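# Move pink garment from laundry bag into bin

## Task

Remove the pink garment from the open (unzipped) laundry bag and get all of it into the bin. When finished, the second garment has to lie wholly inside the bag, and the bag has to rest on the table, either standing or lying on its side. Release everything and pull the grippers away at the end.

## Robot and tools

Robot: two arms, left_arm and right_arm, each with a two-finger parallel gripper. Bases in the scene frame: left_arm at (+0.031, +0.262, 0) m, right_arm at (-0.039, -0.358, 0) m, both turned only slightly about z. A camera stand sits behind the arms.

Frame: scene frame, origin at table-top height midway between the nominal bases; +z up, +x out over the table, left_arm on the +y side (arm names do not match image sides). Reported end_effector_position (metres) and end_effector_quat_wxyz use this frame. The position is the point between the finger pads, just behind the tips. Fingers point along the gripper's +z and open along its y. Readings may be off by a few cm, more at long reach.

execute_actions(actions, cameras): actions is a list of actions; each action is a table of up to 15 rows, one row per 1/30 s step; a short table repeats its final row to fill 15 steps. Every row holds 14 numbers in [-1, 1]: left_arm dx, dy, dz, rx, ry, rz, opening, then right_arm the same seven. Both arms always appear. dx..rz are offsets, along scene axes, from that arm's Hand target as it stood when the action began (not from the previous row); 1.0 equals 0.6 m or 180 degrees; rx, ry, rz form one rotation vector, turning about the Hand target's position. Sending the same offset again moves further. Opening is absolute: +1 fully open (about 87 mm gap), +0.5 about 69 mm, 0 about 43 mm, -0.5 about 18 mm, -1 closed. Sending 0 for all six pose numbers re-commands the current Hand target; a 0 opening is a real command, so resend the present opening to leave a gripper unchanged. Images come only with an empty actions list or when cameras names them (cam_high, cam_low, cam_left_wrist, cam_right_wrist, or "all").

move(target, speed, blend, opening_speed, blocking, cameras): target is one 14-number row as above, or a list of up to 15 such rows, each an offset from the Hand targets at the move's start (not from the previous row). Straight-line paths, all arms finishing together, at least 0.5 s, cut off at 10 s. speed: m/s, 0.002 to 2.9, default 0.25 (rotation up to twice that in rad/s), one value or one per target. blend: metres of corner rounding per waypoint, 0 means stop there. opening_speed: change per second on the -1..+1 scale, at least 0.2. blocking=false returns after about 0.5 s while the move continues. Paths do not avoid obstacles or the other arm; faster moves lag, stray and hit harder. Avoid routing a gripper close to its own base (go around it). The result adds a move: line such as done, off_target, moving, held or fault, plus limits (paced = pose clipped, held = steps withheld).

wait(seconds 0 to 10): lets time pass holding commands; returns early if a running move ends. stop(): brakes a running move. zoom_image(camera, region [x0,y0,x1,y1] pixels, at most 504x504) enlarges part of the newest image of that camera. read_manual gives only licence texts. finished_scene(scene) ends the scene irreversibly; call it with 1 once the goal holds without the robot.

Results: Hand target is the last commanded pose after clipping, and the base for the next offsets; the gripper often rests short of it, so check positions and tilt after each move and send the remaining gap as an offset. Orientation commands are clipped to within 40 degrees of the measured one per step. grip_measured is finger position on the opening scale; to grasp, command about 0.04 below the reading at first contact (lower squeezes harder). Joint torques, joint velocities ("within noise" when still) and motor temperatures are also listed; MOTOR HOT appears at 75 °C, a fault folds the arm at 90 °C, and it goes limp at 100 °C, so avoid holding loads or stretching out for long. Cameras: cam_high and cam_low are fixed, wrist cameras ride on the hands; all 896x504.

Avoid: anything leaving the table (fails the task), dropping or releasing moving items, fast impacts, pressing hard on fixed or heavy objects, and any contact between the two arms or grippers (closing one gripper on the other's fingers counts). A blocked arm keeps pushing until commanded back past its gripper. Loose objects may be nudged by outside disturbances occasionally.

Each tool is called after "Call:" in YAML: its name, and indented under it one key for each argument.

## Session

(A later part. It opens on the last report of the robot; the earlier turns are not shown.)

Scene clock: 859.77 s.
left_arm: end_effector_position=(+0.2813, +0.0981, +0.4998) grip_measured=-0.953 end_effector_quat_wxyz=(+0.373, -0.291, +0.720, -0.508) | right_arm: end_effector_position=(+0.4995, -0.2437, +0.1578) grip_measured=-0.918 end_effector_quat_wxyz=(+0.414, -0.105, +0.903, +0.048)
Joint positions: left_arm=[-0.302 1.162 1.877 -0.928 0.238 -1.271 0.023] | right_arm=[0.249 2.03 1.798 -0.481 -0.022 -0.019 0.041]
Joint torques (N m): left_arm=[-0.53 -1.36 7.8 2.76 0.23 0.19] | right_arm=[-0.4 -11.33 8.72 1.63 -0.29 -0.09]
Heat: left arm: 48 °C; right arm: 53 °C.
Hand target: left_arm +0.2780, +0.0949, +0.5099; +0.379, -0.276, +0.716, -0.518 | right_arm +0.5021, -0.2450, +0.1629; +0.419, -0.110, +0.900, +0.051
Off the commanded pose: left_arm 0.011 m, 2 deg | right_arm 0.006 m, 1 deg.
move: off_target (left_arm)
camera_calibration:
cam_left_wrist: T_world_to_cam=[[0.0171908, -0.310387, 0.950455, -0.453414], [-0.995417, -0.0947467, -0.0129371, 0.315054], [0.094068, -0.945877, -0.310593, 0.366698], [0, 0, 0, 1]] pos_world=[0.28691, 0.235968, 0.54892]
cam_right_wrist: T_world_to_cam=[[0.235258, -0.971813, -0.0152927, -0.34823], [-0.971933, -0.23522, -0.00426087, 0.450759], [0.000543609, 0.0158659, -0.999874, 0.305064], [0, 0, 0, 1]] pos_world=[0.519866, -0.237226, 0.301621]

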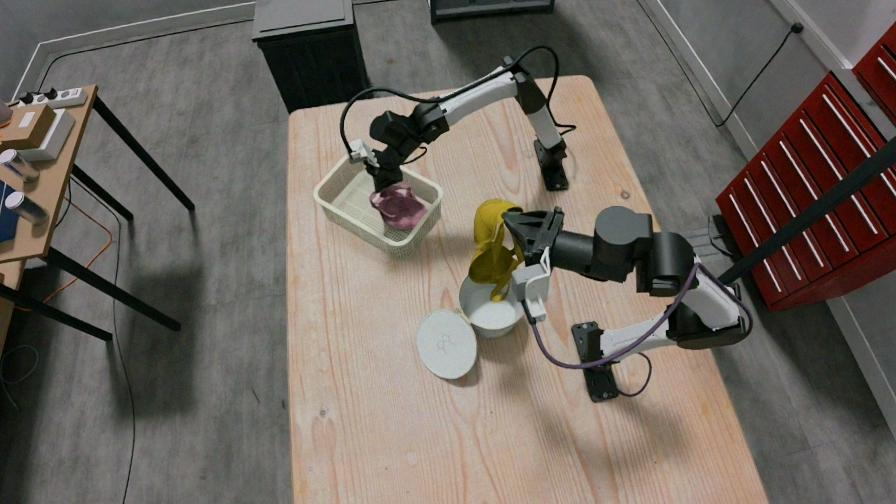

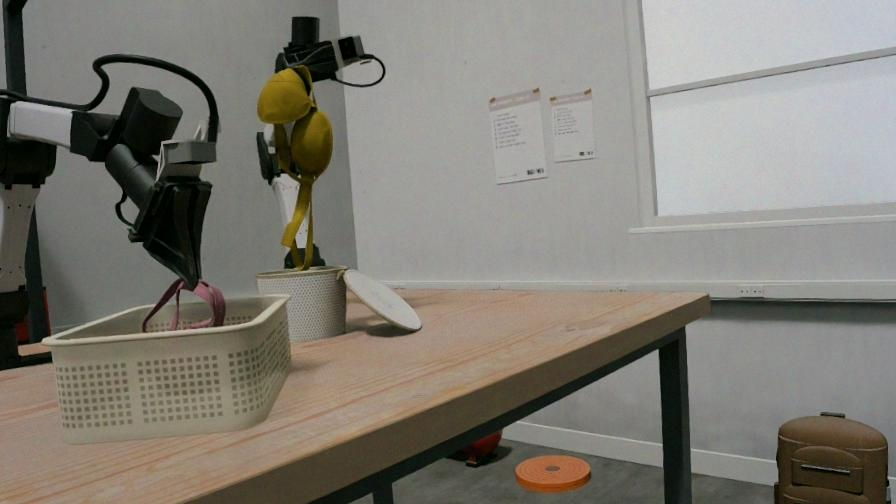

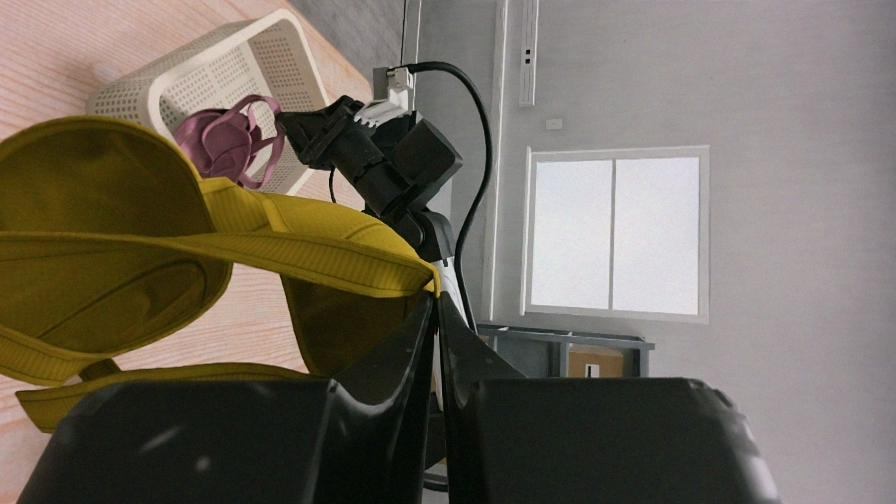

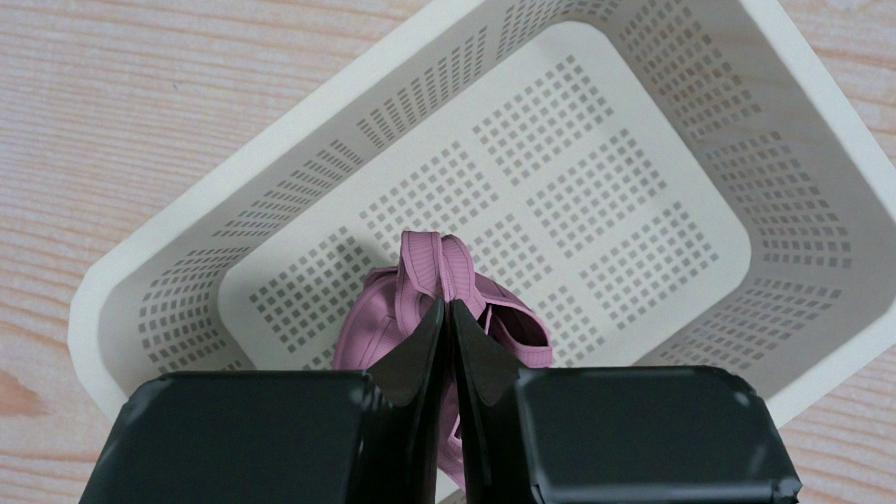

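Call:
execute_actions:
  actions: []

Scene clock: 878.27 s.
left_arm: end_effector_position=(+0.2812, +0.0980, +0.4998) grip_measured=-0.953 end_effector_quat_wxyz=(+0.373, -0.291, +0.720, -0.508) | right_arm: end_effector_position=(+0.4995, -0.2437, +0.1578) grip_measured=-0.918 end_effector_quat_wxyz=(+0.414, -0.105, +0.903, +0.048)
Joint positions: left_arm=[-0.302 1.162 1.877 -0.928 0.239 -1.271 0.023] | right_arm=[0.249 2.03 1.798 -0.481 -0.022 -0.019 0.041]
Joint velocities: within noise
Joint torques (N m): left_arm=[-0.54 -1.35 7.82 2.76 0.21 0.18] | right_arm=[-0.42 -11.29 8.75 1.63 -0.29 -0.09]
Motor temperatures (°C): left_arm=[22 27 32 48 24 23 25] | right_arm=[22 50 51 46 25 26 24]
Heat: left arm: 48 °C; right arm: 51 °C.
Hand target: left_arm +0.2780, +0.0949, +0.5099; +0.379, -0.276, +0.716, -0.518 | right_arm +0.5021, -0.2450, +0.1629; +0.419, -0.110, +0.900, +0.051
Tool commands: left_gripper/opening=-1.0 right_gripper/opening=-1.0
Off the commanded pose: left_arm 0.011 m, 2 deg | right_arm 0.006 m, 1 deg.
camera_calibration:
cam_left_wrist: T_world_to_cam=[[0.0169615, -0.3103, 0.950487, -0.453417], [-0.995487, -0.0940112, -0.0129268, 0.314887], [0.0933677, -0.945979, -0.310494, 0.366774], [0, 0, 0, 1]] pos_world=[0.286912, 0.235868, 0.548919]
cam_right_wrist: T_world_to_cam=[[0.235258, -0.971813, -0.0152927, -0.34823], [-0.971933, -0.23522, -0.00426087, 0.450759], [0.000543609, 0.0158659, -0.999874, 0.305064], [0, 0, 0, 1]] pos_world=[0.519866, -0.237226, 0.301621]

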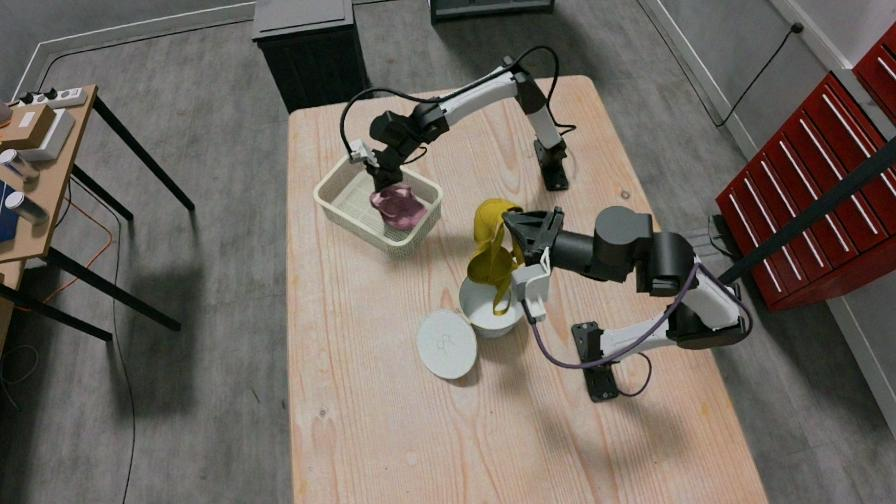

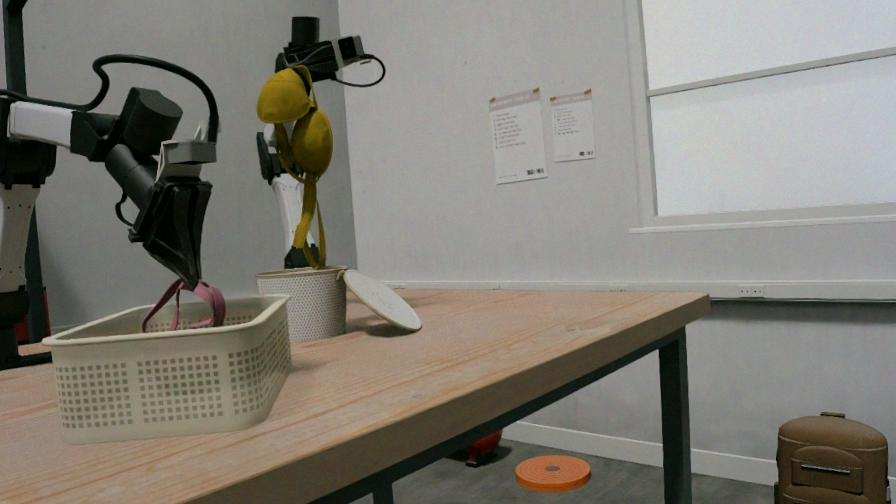

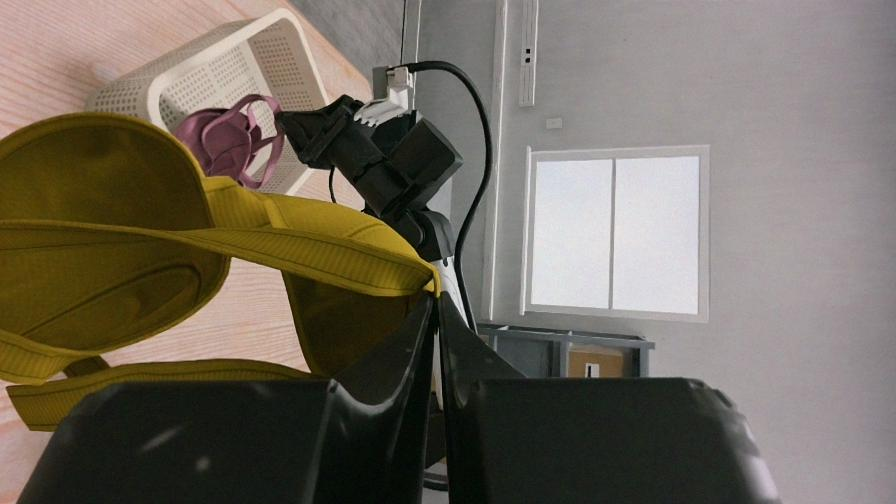

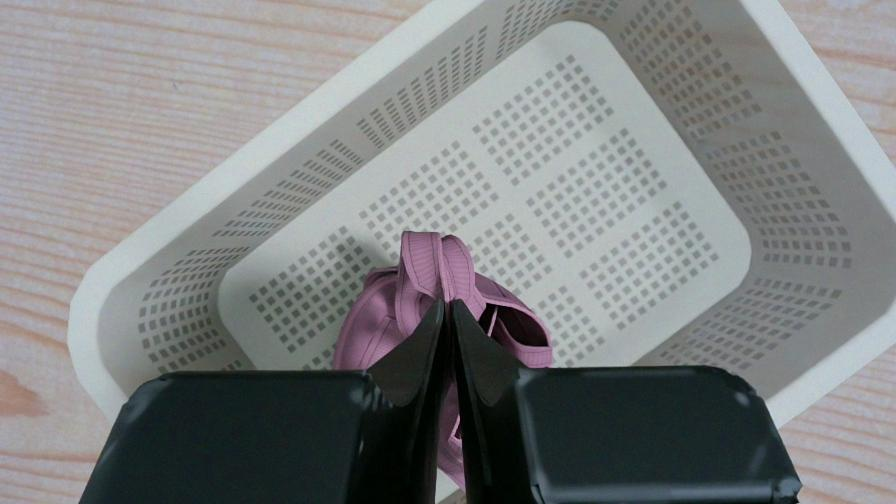

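Call:
move:
  target: [0, 0, -0.267, 0.0777, 0.115, 0, -1, 0.055, 0, -0.047, 0, 0, 0, -1]
  speed: 0.1
  cameras: ["all"]

Scene clock: 891.00 s.
left_arm: end_effector_position=(+0.2816, +0.0932, +0.3536) grip_measured=-0.953 end_effector_quat_wxyz=(+0.273, -0.319, +0.826, -0.377) | right_arm: end_effector_position=(+0.5222, -0.2454, +0.1196) grip_measured=-0.918 end_effector_quat_wxyz=(+0.395, -0.106, +0.912, +0.047)
Joint positions: left_arm=[-0.358 1.124 1.535 -1.024 0.172 -1.193 0.023] | right_arm=[0.236 2.164 1.877 -0.468 -0.032 -0.028 0.041]
Joint torques (N m): left_arm=[-0.57 -3.74 5.85 2.24 -0.04 0.17] | right_arm=[-0.42 -11.85 10.95 1.83 -0.3 -0.09]
Heat: left arm: 49 °C; right arm: 52 °C.
Hand target: left_arm +0.2781, +0.0950, +0.3497; +0.275, -0.316, +0.829, -0.370 | right_arm +0.5351, -0.2449, +0.1348; +0.419, -0.110, +0.900, +0.051
Off the commanded pose: left_arm 0.006 m, 1 deg | right_arm 0.020 m, 3 deg.
move: off_target (right_arm)
camera_calibration:
cam_left_wrist: T_world_to_cam=[[0.299398, -0.509205, 0.80689, -0.326235], [-0.951794, -0.10027, 0.289887, 0.194098], [-0.0667051, -0.854784, -0.514679, 0.425637], [0, 0, 0, 1]] pos_world=[0.310808, 0.217169, 0.426036]
cam_right_wrist: T_world_to_cam=[[0.234516, -0.971962, -0.0171235, -0.355307], [-0.971274, -0.235008, 0.0373827, 0.46704], [-0.0403587, 0.00786483, -0.999154, 0.286273], [0, 0, 0, 1]] pos_world=[0.548503, -0.237838, 0.262488]

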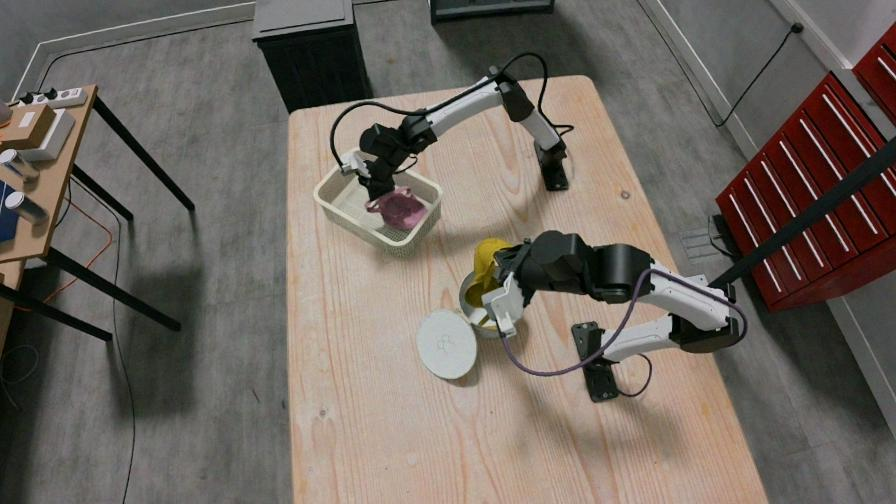

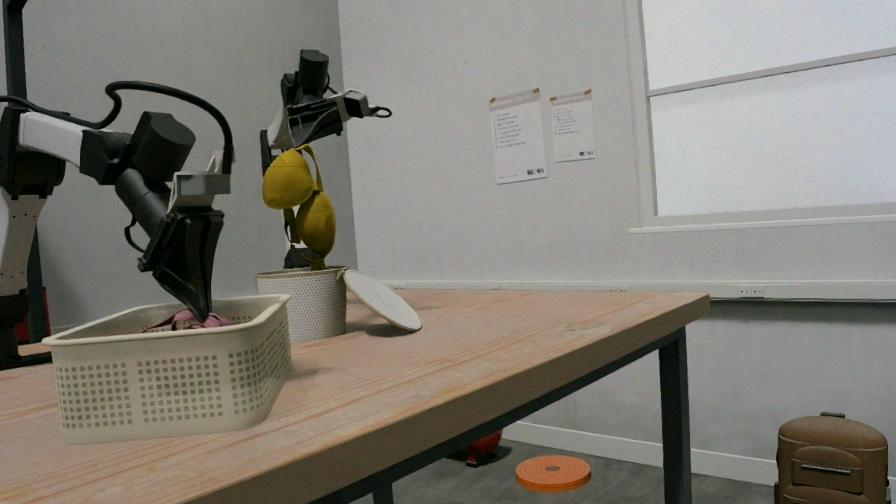

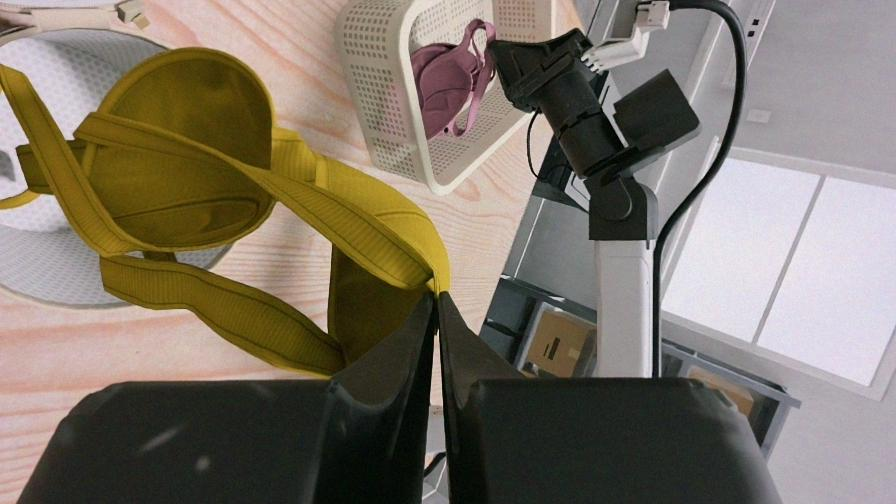

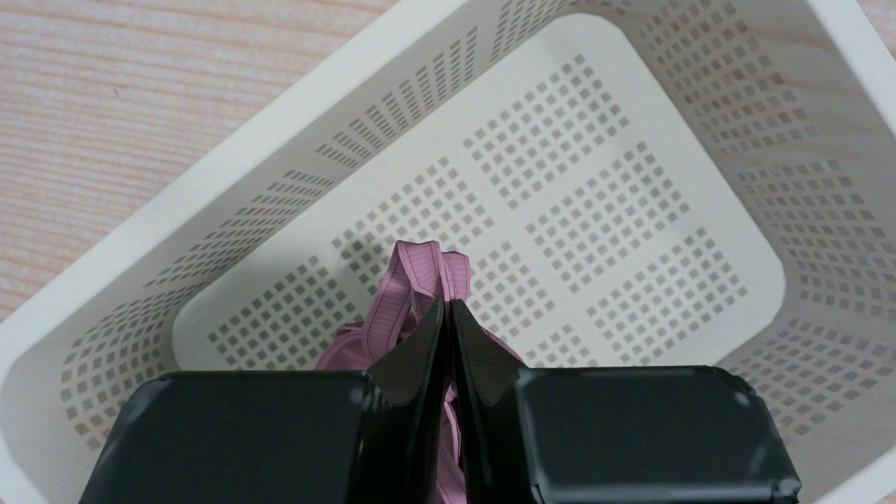

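Call:
move:
  target: [0, 0, -0.183, 0.0621, 0.0921, 0, -1, 0, 0, 0, 0, 0, 0, 0.2]
  speed: 0.1
  opening_speed: 0.8
  cameras: ["all"]

Scene clock: 904.37 s.
left_arm: end_effector_position=(+0.2807, +0.0933, +0.2485) grip_measured=-0.953 end_effector_quat_wxyz=(+0.188, -0.341, +0.886, -0.253) | right_arm: end_effector_position=(+0.5223, -0.2454, +0.1197) grip_measured=+0.200 end_effector_quat_wxyz=(+0.395, -0.106, +0.911, +0.047)
Joint positions: left_arm=[-0.407 1.221 1.363 -1.078 0.089 -1.179 0.023] | right_arm=[0.236 2.164 1.877 -0.467 -0.032 -0.028 0.6]
Joint torques (N m): left_arm=[-0.5 -3.6 6.34 1.74 -0.14 0.15] | right_arm=[-0.42 -11.85 10.95 1.82 -0.3 -0.09]
Heat: left arm: 49 °C; right arm: 54 °C.
Hand target: left_arm +0.2780, +0.0949, +0.2400; +0.182, -0.338, +0.892, -0.239 | right_arm +0.5351, -0.2449, +0.1348; +0.419, -0.110, +0.900, +0.051
Off the commanded pose: left_arm 0.009 m, 2 deg | right_arm 0.020 m, 3 deg.
move: off_target (right_arm)
camera_calibration:
cam_left_wrist: T_world_to_cam=[[0.491504, -0.639083, 0.591605, -0.229363], [-0.842198, -0.175915, 0.509664, 0.145421], [-0.221645, -0.74875, -0.624697, 0.432412], [0, 0, 0, 1]] pos_world=[0.331049, 0.202768, 0.331703]
cam_right_wrist: T_world_to_cam=[[0.234725, -0.971916, -0.0168448, -0.355387], [-0.97124, -0.235204, 0.0370398, 0.467085], [-0.0399615, 0.00766618, -0.999172, 0.286111], [0, 0, 0, 1]] pos_world=[0.548503, -0.237739, 0.262586]

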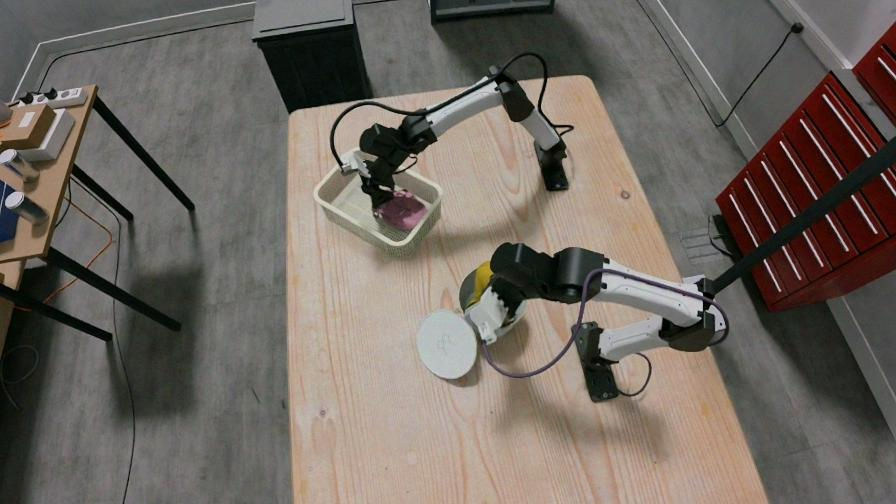

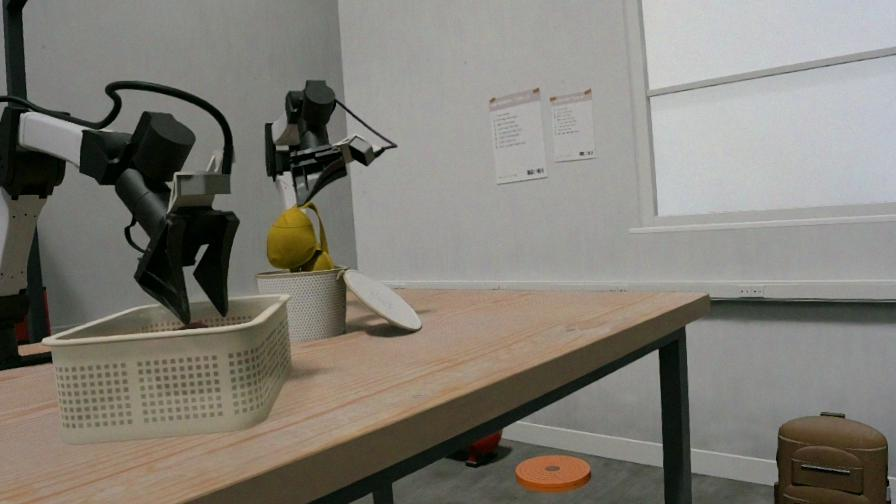

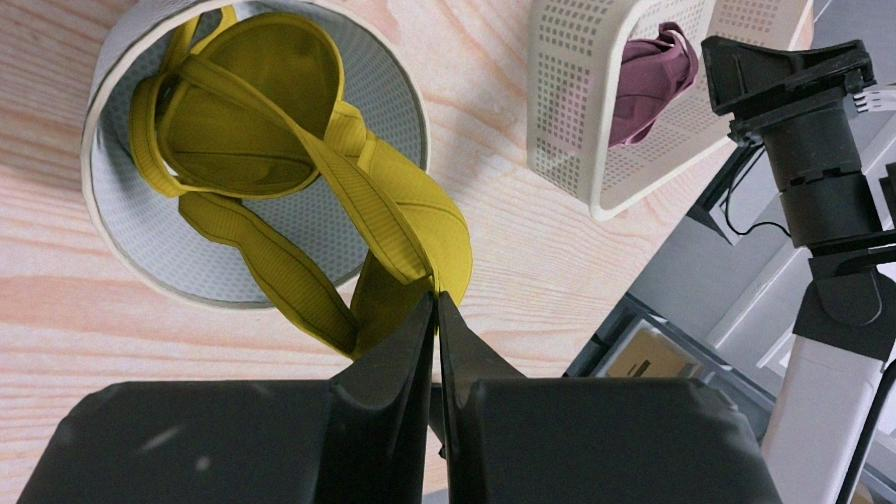

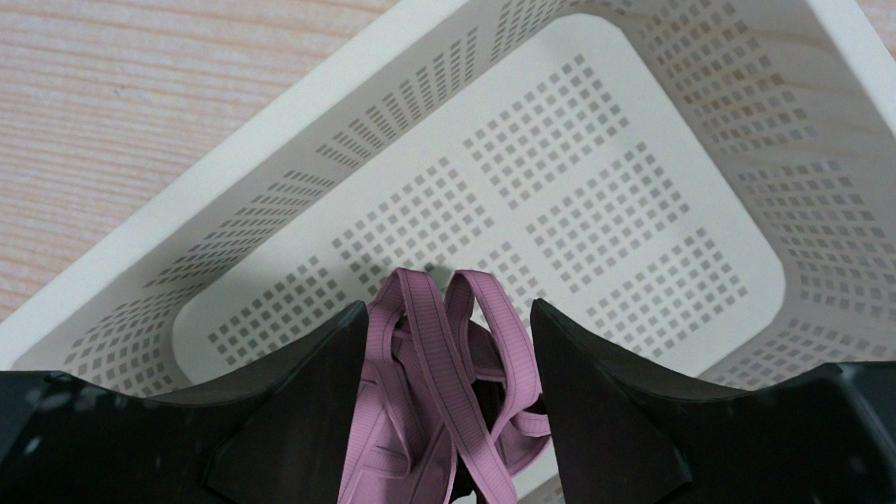

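Call:
move:
  target: [0, 0, -0.15, 0.0466, 0.0691, 0, -1, 0, 0, 0.3, 0, 0, 0, 0.4]
  speed: 0.12
  opening_speed: 0.8
  cameras: ["all"]

Scene clock: 910.57 s.
left_arm: end_effector_position=(+0.2781, +0.0942, +0.1569) grip_measured=-0.953 end_effector_quat_wxyz=(+0.109, -0.350, +0.919, -0.144) | right_arm: end_effector_position=(+0.5379, -0.2424, +0.2864) grip_measured=+0.400 end_effector_quat_wxyz=(+0.471, -0.103, +0.875, +0.052)
Joint positions: left_arm=[-0.436 1.385 1.23 -1.055 0.041 -1.178 0.023] | right_arm=[0.236 2.381 2.845 -1.048 -0.032 -0.028 0.7]
Joint torques (N m): left_arm=[-0.5 -5.05 6.3 1.44 -0.18 0.06] | right_arm=[-0.42 -15.09 8.58 1.78 -0.28 -0.02]
Heat: left arm: 48 °C; right arm: 54 °C.
Hand target: left_arm +0.2781, +0.0949, +0.1500; +0.109, -0.347, +0.922, -0.135 | right_arm +0.5351, -0.2450, +0.3149; +0.420, -0.110, +0.900, +0.051
Off the commanded pose: left_arm 0.007 m, 1 deg | right_arm 0.029 m, 7 deg.
elbow stopped short (right arm): the move would have taken joint 3 (elbow) straighter than the controller allows.
move: off_target (right_arm)
camera_calibration:
cam_left_wrist: T_world_to_cam=[[0.598302, -0.715613, 0.360461, -0.159672], [-0.707627, -0.260852, 0.656674, 0.137582], [-0.375898, -0.647962, -0.662455, 0.414647], [0, 0, 0, 1]] pos_world=[0.348754, 0.190301, 0.241894]
cam_right_wrist: T_world_to_cam=[[0.236873, -0.971503, -0.00856835, -0.356771], [-0.963288, -0.233705, -0.132128, 0.521265], [0.12636, 0.0395513, -0.991196, 0.369263], [0, 0, 0, 1]] pos_world=[0.539977, -0.239387, 0.431829]

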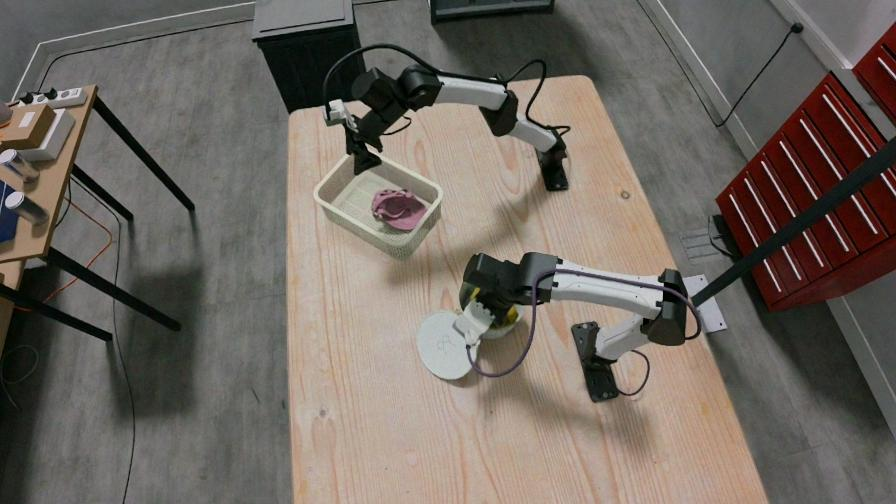

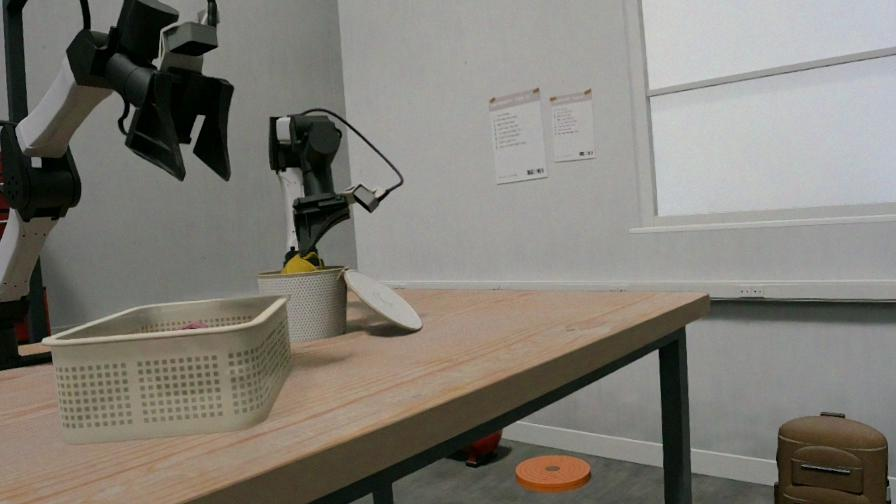

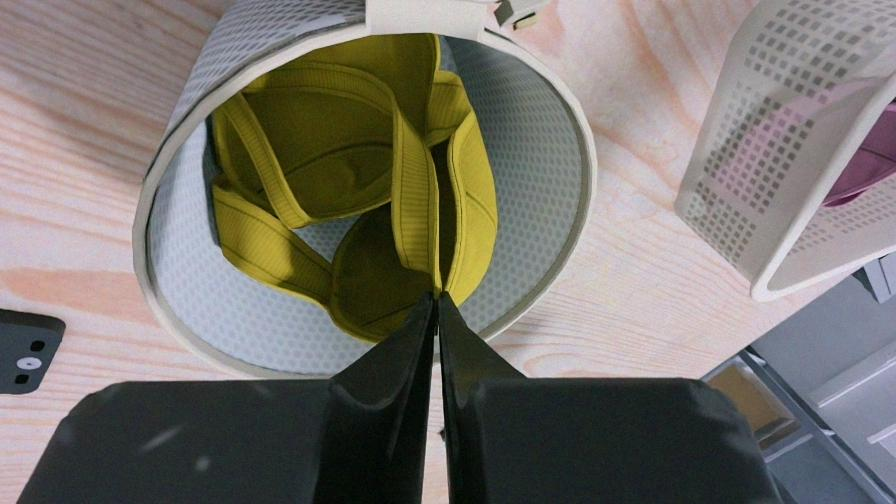

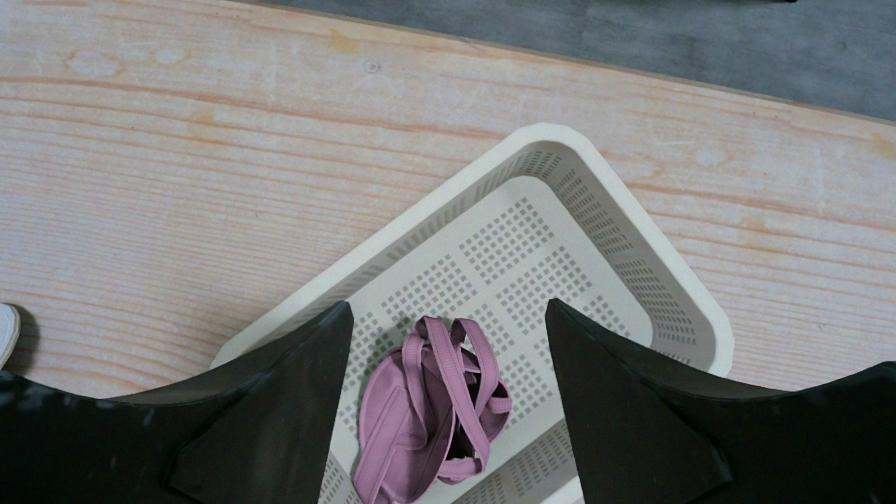

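Call:
move:
  target: [0, 0, -0.092, 0.0248, 0.0368, 0, -1, -0.5, 0, 0, 0, 0, 0, 0.4]
  speed: 0.15
  cameras: ["cam_left_wrist", "cam_low"]

Call:
move:
  target: [0, 0, 0, 0, 0, 0, 0.1, 0, 0, 0, 0, 0, 0, 0.4]
  speed: 0.15
  opening_speed: 0.8
  cameras: ["all"]

Scene clock: 927.80 s.
left_arm: end_effector_position=(+0.2799, +0.0924, +0.1040) grip_measured=-0.953 end_effector_quat_wxyz=(+0.071, -0.350, +0.930, -0.093) | right_arm: end_effector_position=(+0.2365, -0.2439, +0.3138) grip_measured=+0.400 end_effector_quat_wxyz=(+0.417, -0.116, +0.900, +0.054)
Joint positions: left_arm=[-0.448 1.515 1.165 -0.988 0.024 -1.178 0.023] | right_arm=[0.512 1.228 1.602 -1.089 0.159 0.137 0.7]
Joint torques (N m): left_arm=[-0.49 -5.78 5.86 1.1 -0.24 -0.02] | right_arm=[0.59 -3.59 6.32 1.59 0.11 0.14]
Motor temperatures (°C): left_arm=[22 28 33 45 24 23 25] | right_arm=[22 56 52 46 25 26 24]
Heat: left arm: 45 °C; right arm: 56 °C.
Hand target: left_arm +0.2780, +0.0950, +0.0947; +0.069, -0.350, +0.931, -0.078 | right_arm +0.2351, -0.2449, +0.3149; +0.419, -0.110, +0.900, +0.051
Off the commanded pose: left_arm 0.010 m, 2 deg | right_arm 0.002 m, 1 deg.
move: done
camera_calibration:
cam_left_wrist: T_world_to_cam=[[0.625312, -0.741531, 0.24314, -0.135779], [-0.635866, -0.303537, 0.709605, 0.151466], [-0.452392, -0.598329, -0.66132, 0.395738], [0, 0, 0, 1]] pos_world=[0.360245, 0.182073, 0.187242]
Images, in order (width x height): cam_low 896x504, cam_left_wrist 896x504.

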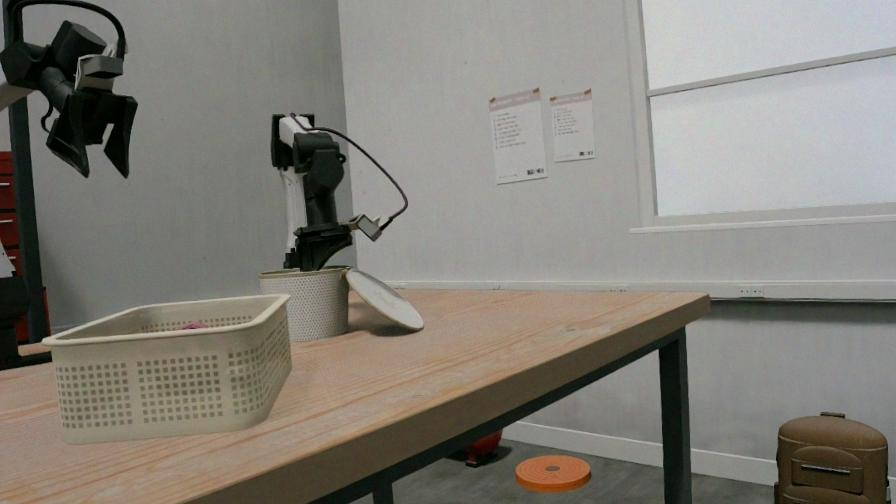

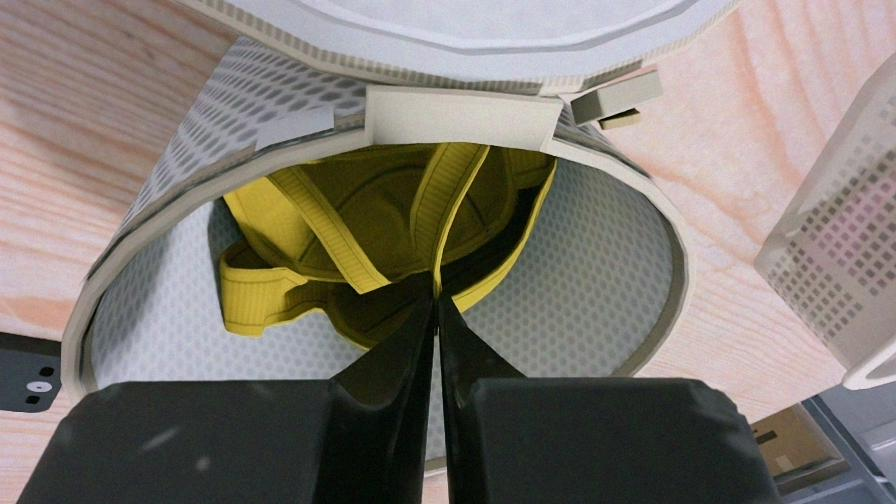

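Scene clock: 929.40 s.
left_arm: end_effector_position=(+0.2803, +0.0932, +0.1037) grip_measured=+0.100 end_effector_quat_wxyz=(+0.073, -0.350, +0.930, -0.091) | right_arm: end_effector_position=(+0.2365, -0.2440, +0.3138) grip_measured=+0.400 end_effector_quat_wxyz=(+0.417, -0.116, +0.900, +0.054)
Joint positions: left_arm=[-0.448 1.515 1.165 -0.988 0.019 -1.178 0.55] | right_arm=[0.512 1.228 1.602 -1.089 0.16 0.137 0.7]
Joint torques (N m): left_arm=[-0.5 -5.76 5.85 1.1 -0.18 -0.02] | right_arm=[0.61 -3.6 6.32 1.6 0.12 0.14]
Motor temperatures (°C): left_arm=[22 28 33 45 24 23 25] | right_arm=[22 55 52 45 25 26 24]
Heat: left arm: 45 °C; right arm: 55 °C.
Hand target: left_arm +0.2780, +0.0950, +0.0946; +0.068, -0.350, +0.931, -0.078 | right_arm +0.2351, -0.2450, +0.3150; +0.420, -0.110, +0.900, +0.051
Off the commanded pose: left_arm 0.010 m, 2 deg | right_arm 0.002 m, 1 deg.
move: done
camera_calibration:
cam_left_wrist: T_world_to_cam=[[0.625724, -0.74184, 0.241129, -0.135274], [-0.637092, -0.307656, 0.706726, 0.153214], [-0.450092, -0.595837, -0.665128, 0.395883], [0, 0, 0, 1]] pos_world=[0.360439, 0.182667, 0.187651]
cam_right_wrist: T_world_to_cam=[[0.258574, -0.965874, -0.0150313, -0.288463], [-0.965957, -0.258403, -0.0124119, 0.191172], [0.00810418, 0.017729, -0.99981, 0.459858], [0, 0, 0, 1]] pos_world=[0.255527, -0.237373, 0.457808]

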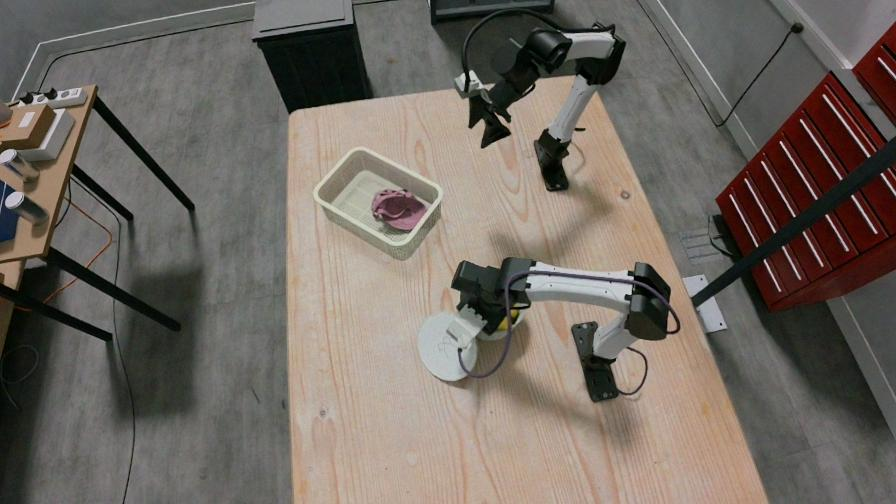

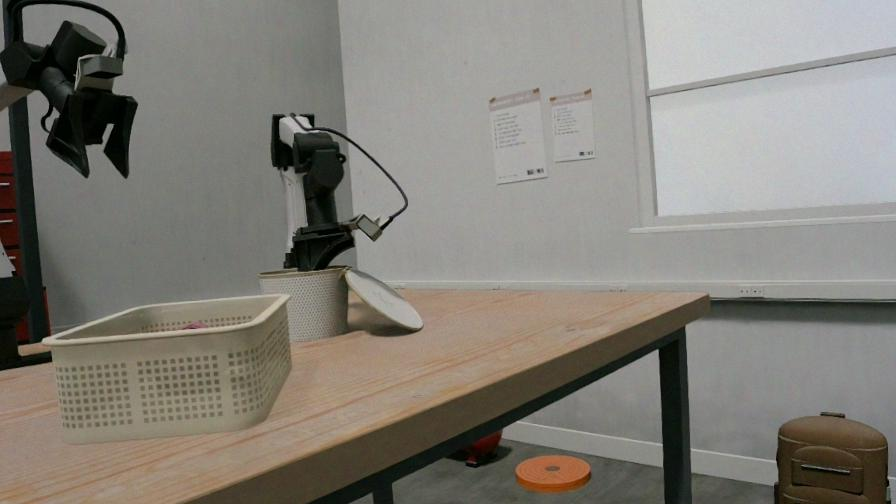

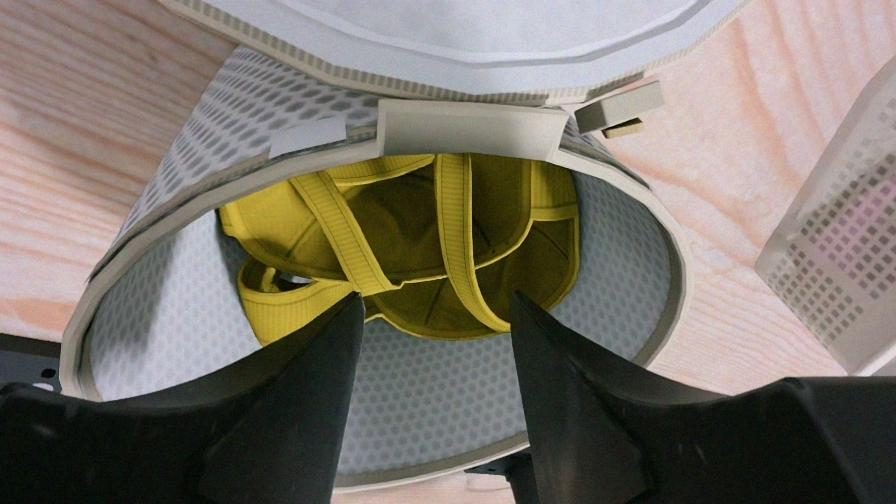

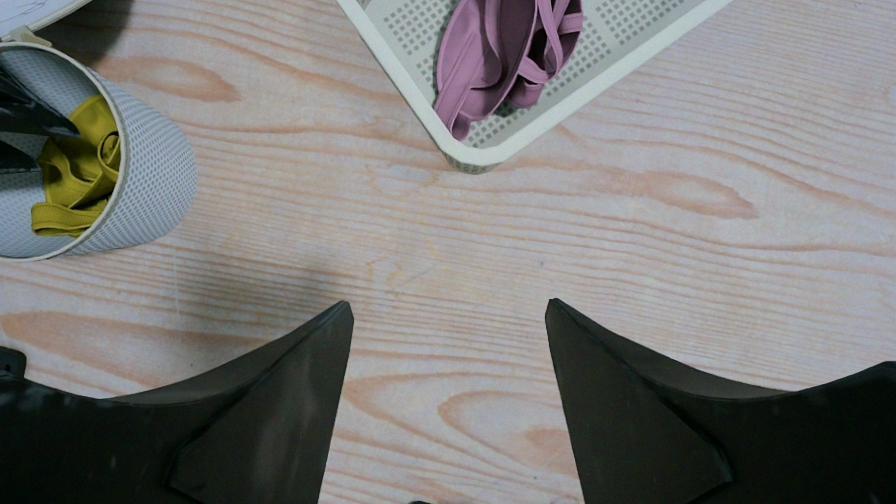

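Call:
move:
  target: [0, 0, 0.15, 0, 0, 0, 0.1, 0, 0, 0, 0, 0, 0, 0.4]
  speed: 0.1
  cameras: ["cam_left_wrist", "cam_low", "cam_right_wrist"]

Scene clock: 934.40 s.
left_arm: end_effector_position=(+0.2773, +0.0947, +0.1842) grip_measured=+0.100 end_effector_quat_wxyz=(+0.069, -0.350, +0.930, -0.087) | right_arm: end_effector_position=(+0.2365, -0.2440, +0.3138) grip_measured=+0.400 end_effector_quat_wxyz=(+0.417, -0.116, +0.900, +0.054)
Joint positions: left_arm=[-0.448 1.529 1.501 -1.321 0.019 -1.178 0.55] | right_arm=[0.512 1.228 1.602 -1.089 0.16 0.137 0.7]
Joint torques (N m): left_arm=[-0.49 -5.81 9.01 0.83 -0.17 -0.03] | right_arm=[0.61 -3.59 6.32 1.59 0.12 0.14]
Heat: left arm: 45 °C; right arm: 53 °C.
Hand target: left_arm +0.2780, +0.0950, +0.1847; +0.069, -0.350, +0.931, -0.079 | right_arm +0.2351, -0.2450, +0.3150; +0.420, -0.110, +0.900, +0.051
Off the commanded pose: left_arm 0.001 m, 1 deg | right_arm 0.002 m, 1 deg.
move: done
camera_calibration:
cam_left_wrist: T_world_to_cam=[[0.628102, -0.743083, 0.230902, -0.150433], [-0.62983, -0.31124, 0.711648, 0.092327], [-0.456948, -0.592417, -0.663506, 0.450202], [0, 0, 0, 1]] pos_world=[0.358356, 0.183659, 0.267743]
cam_right_wrist: T_world_to_cam=[[0.258574, -0.965874, -0.0150313, -0.288463], [-0.965957, -0.258403, -0.0124119, 0.191172], [0.00810418, 0.017729, -0.99981, 0.459858], [0, 0, 0, 1]] pos_world=[0.255527, -0.237373, 0.457808]
Images, in order (width x height): cam_low 896x504, cam_left_wrist 896x504, cam_right_wrist 896x504.

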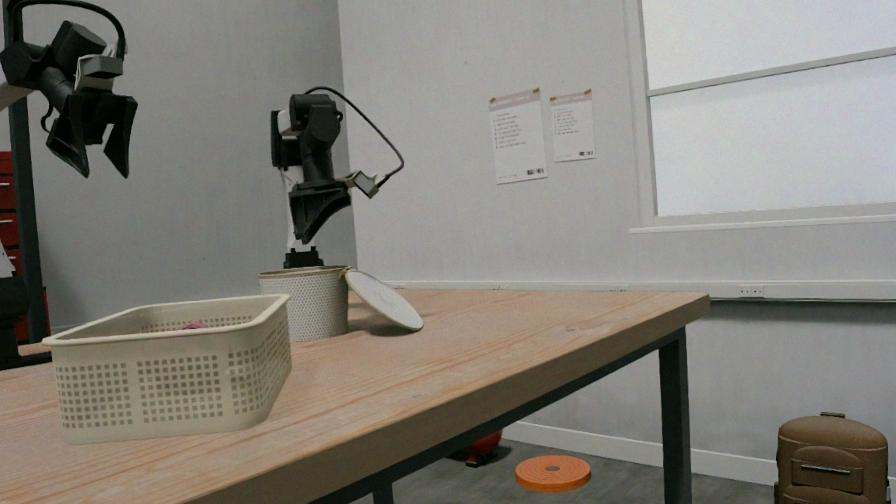

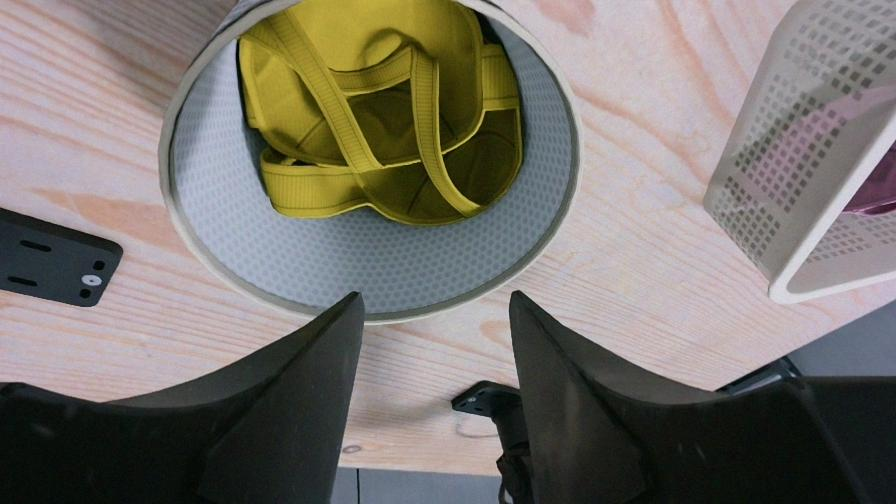

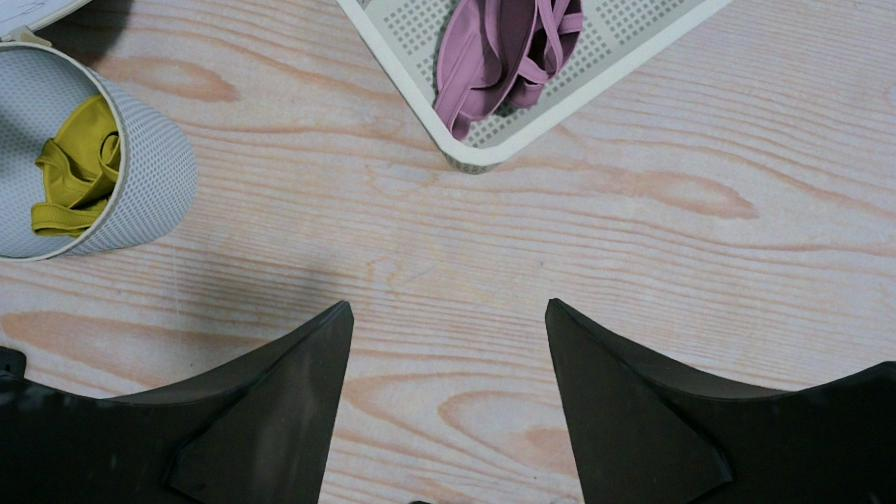

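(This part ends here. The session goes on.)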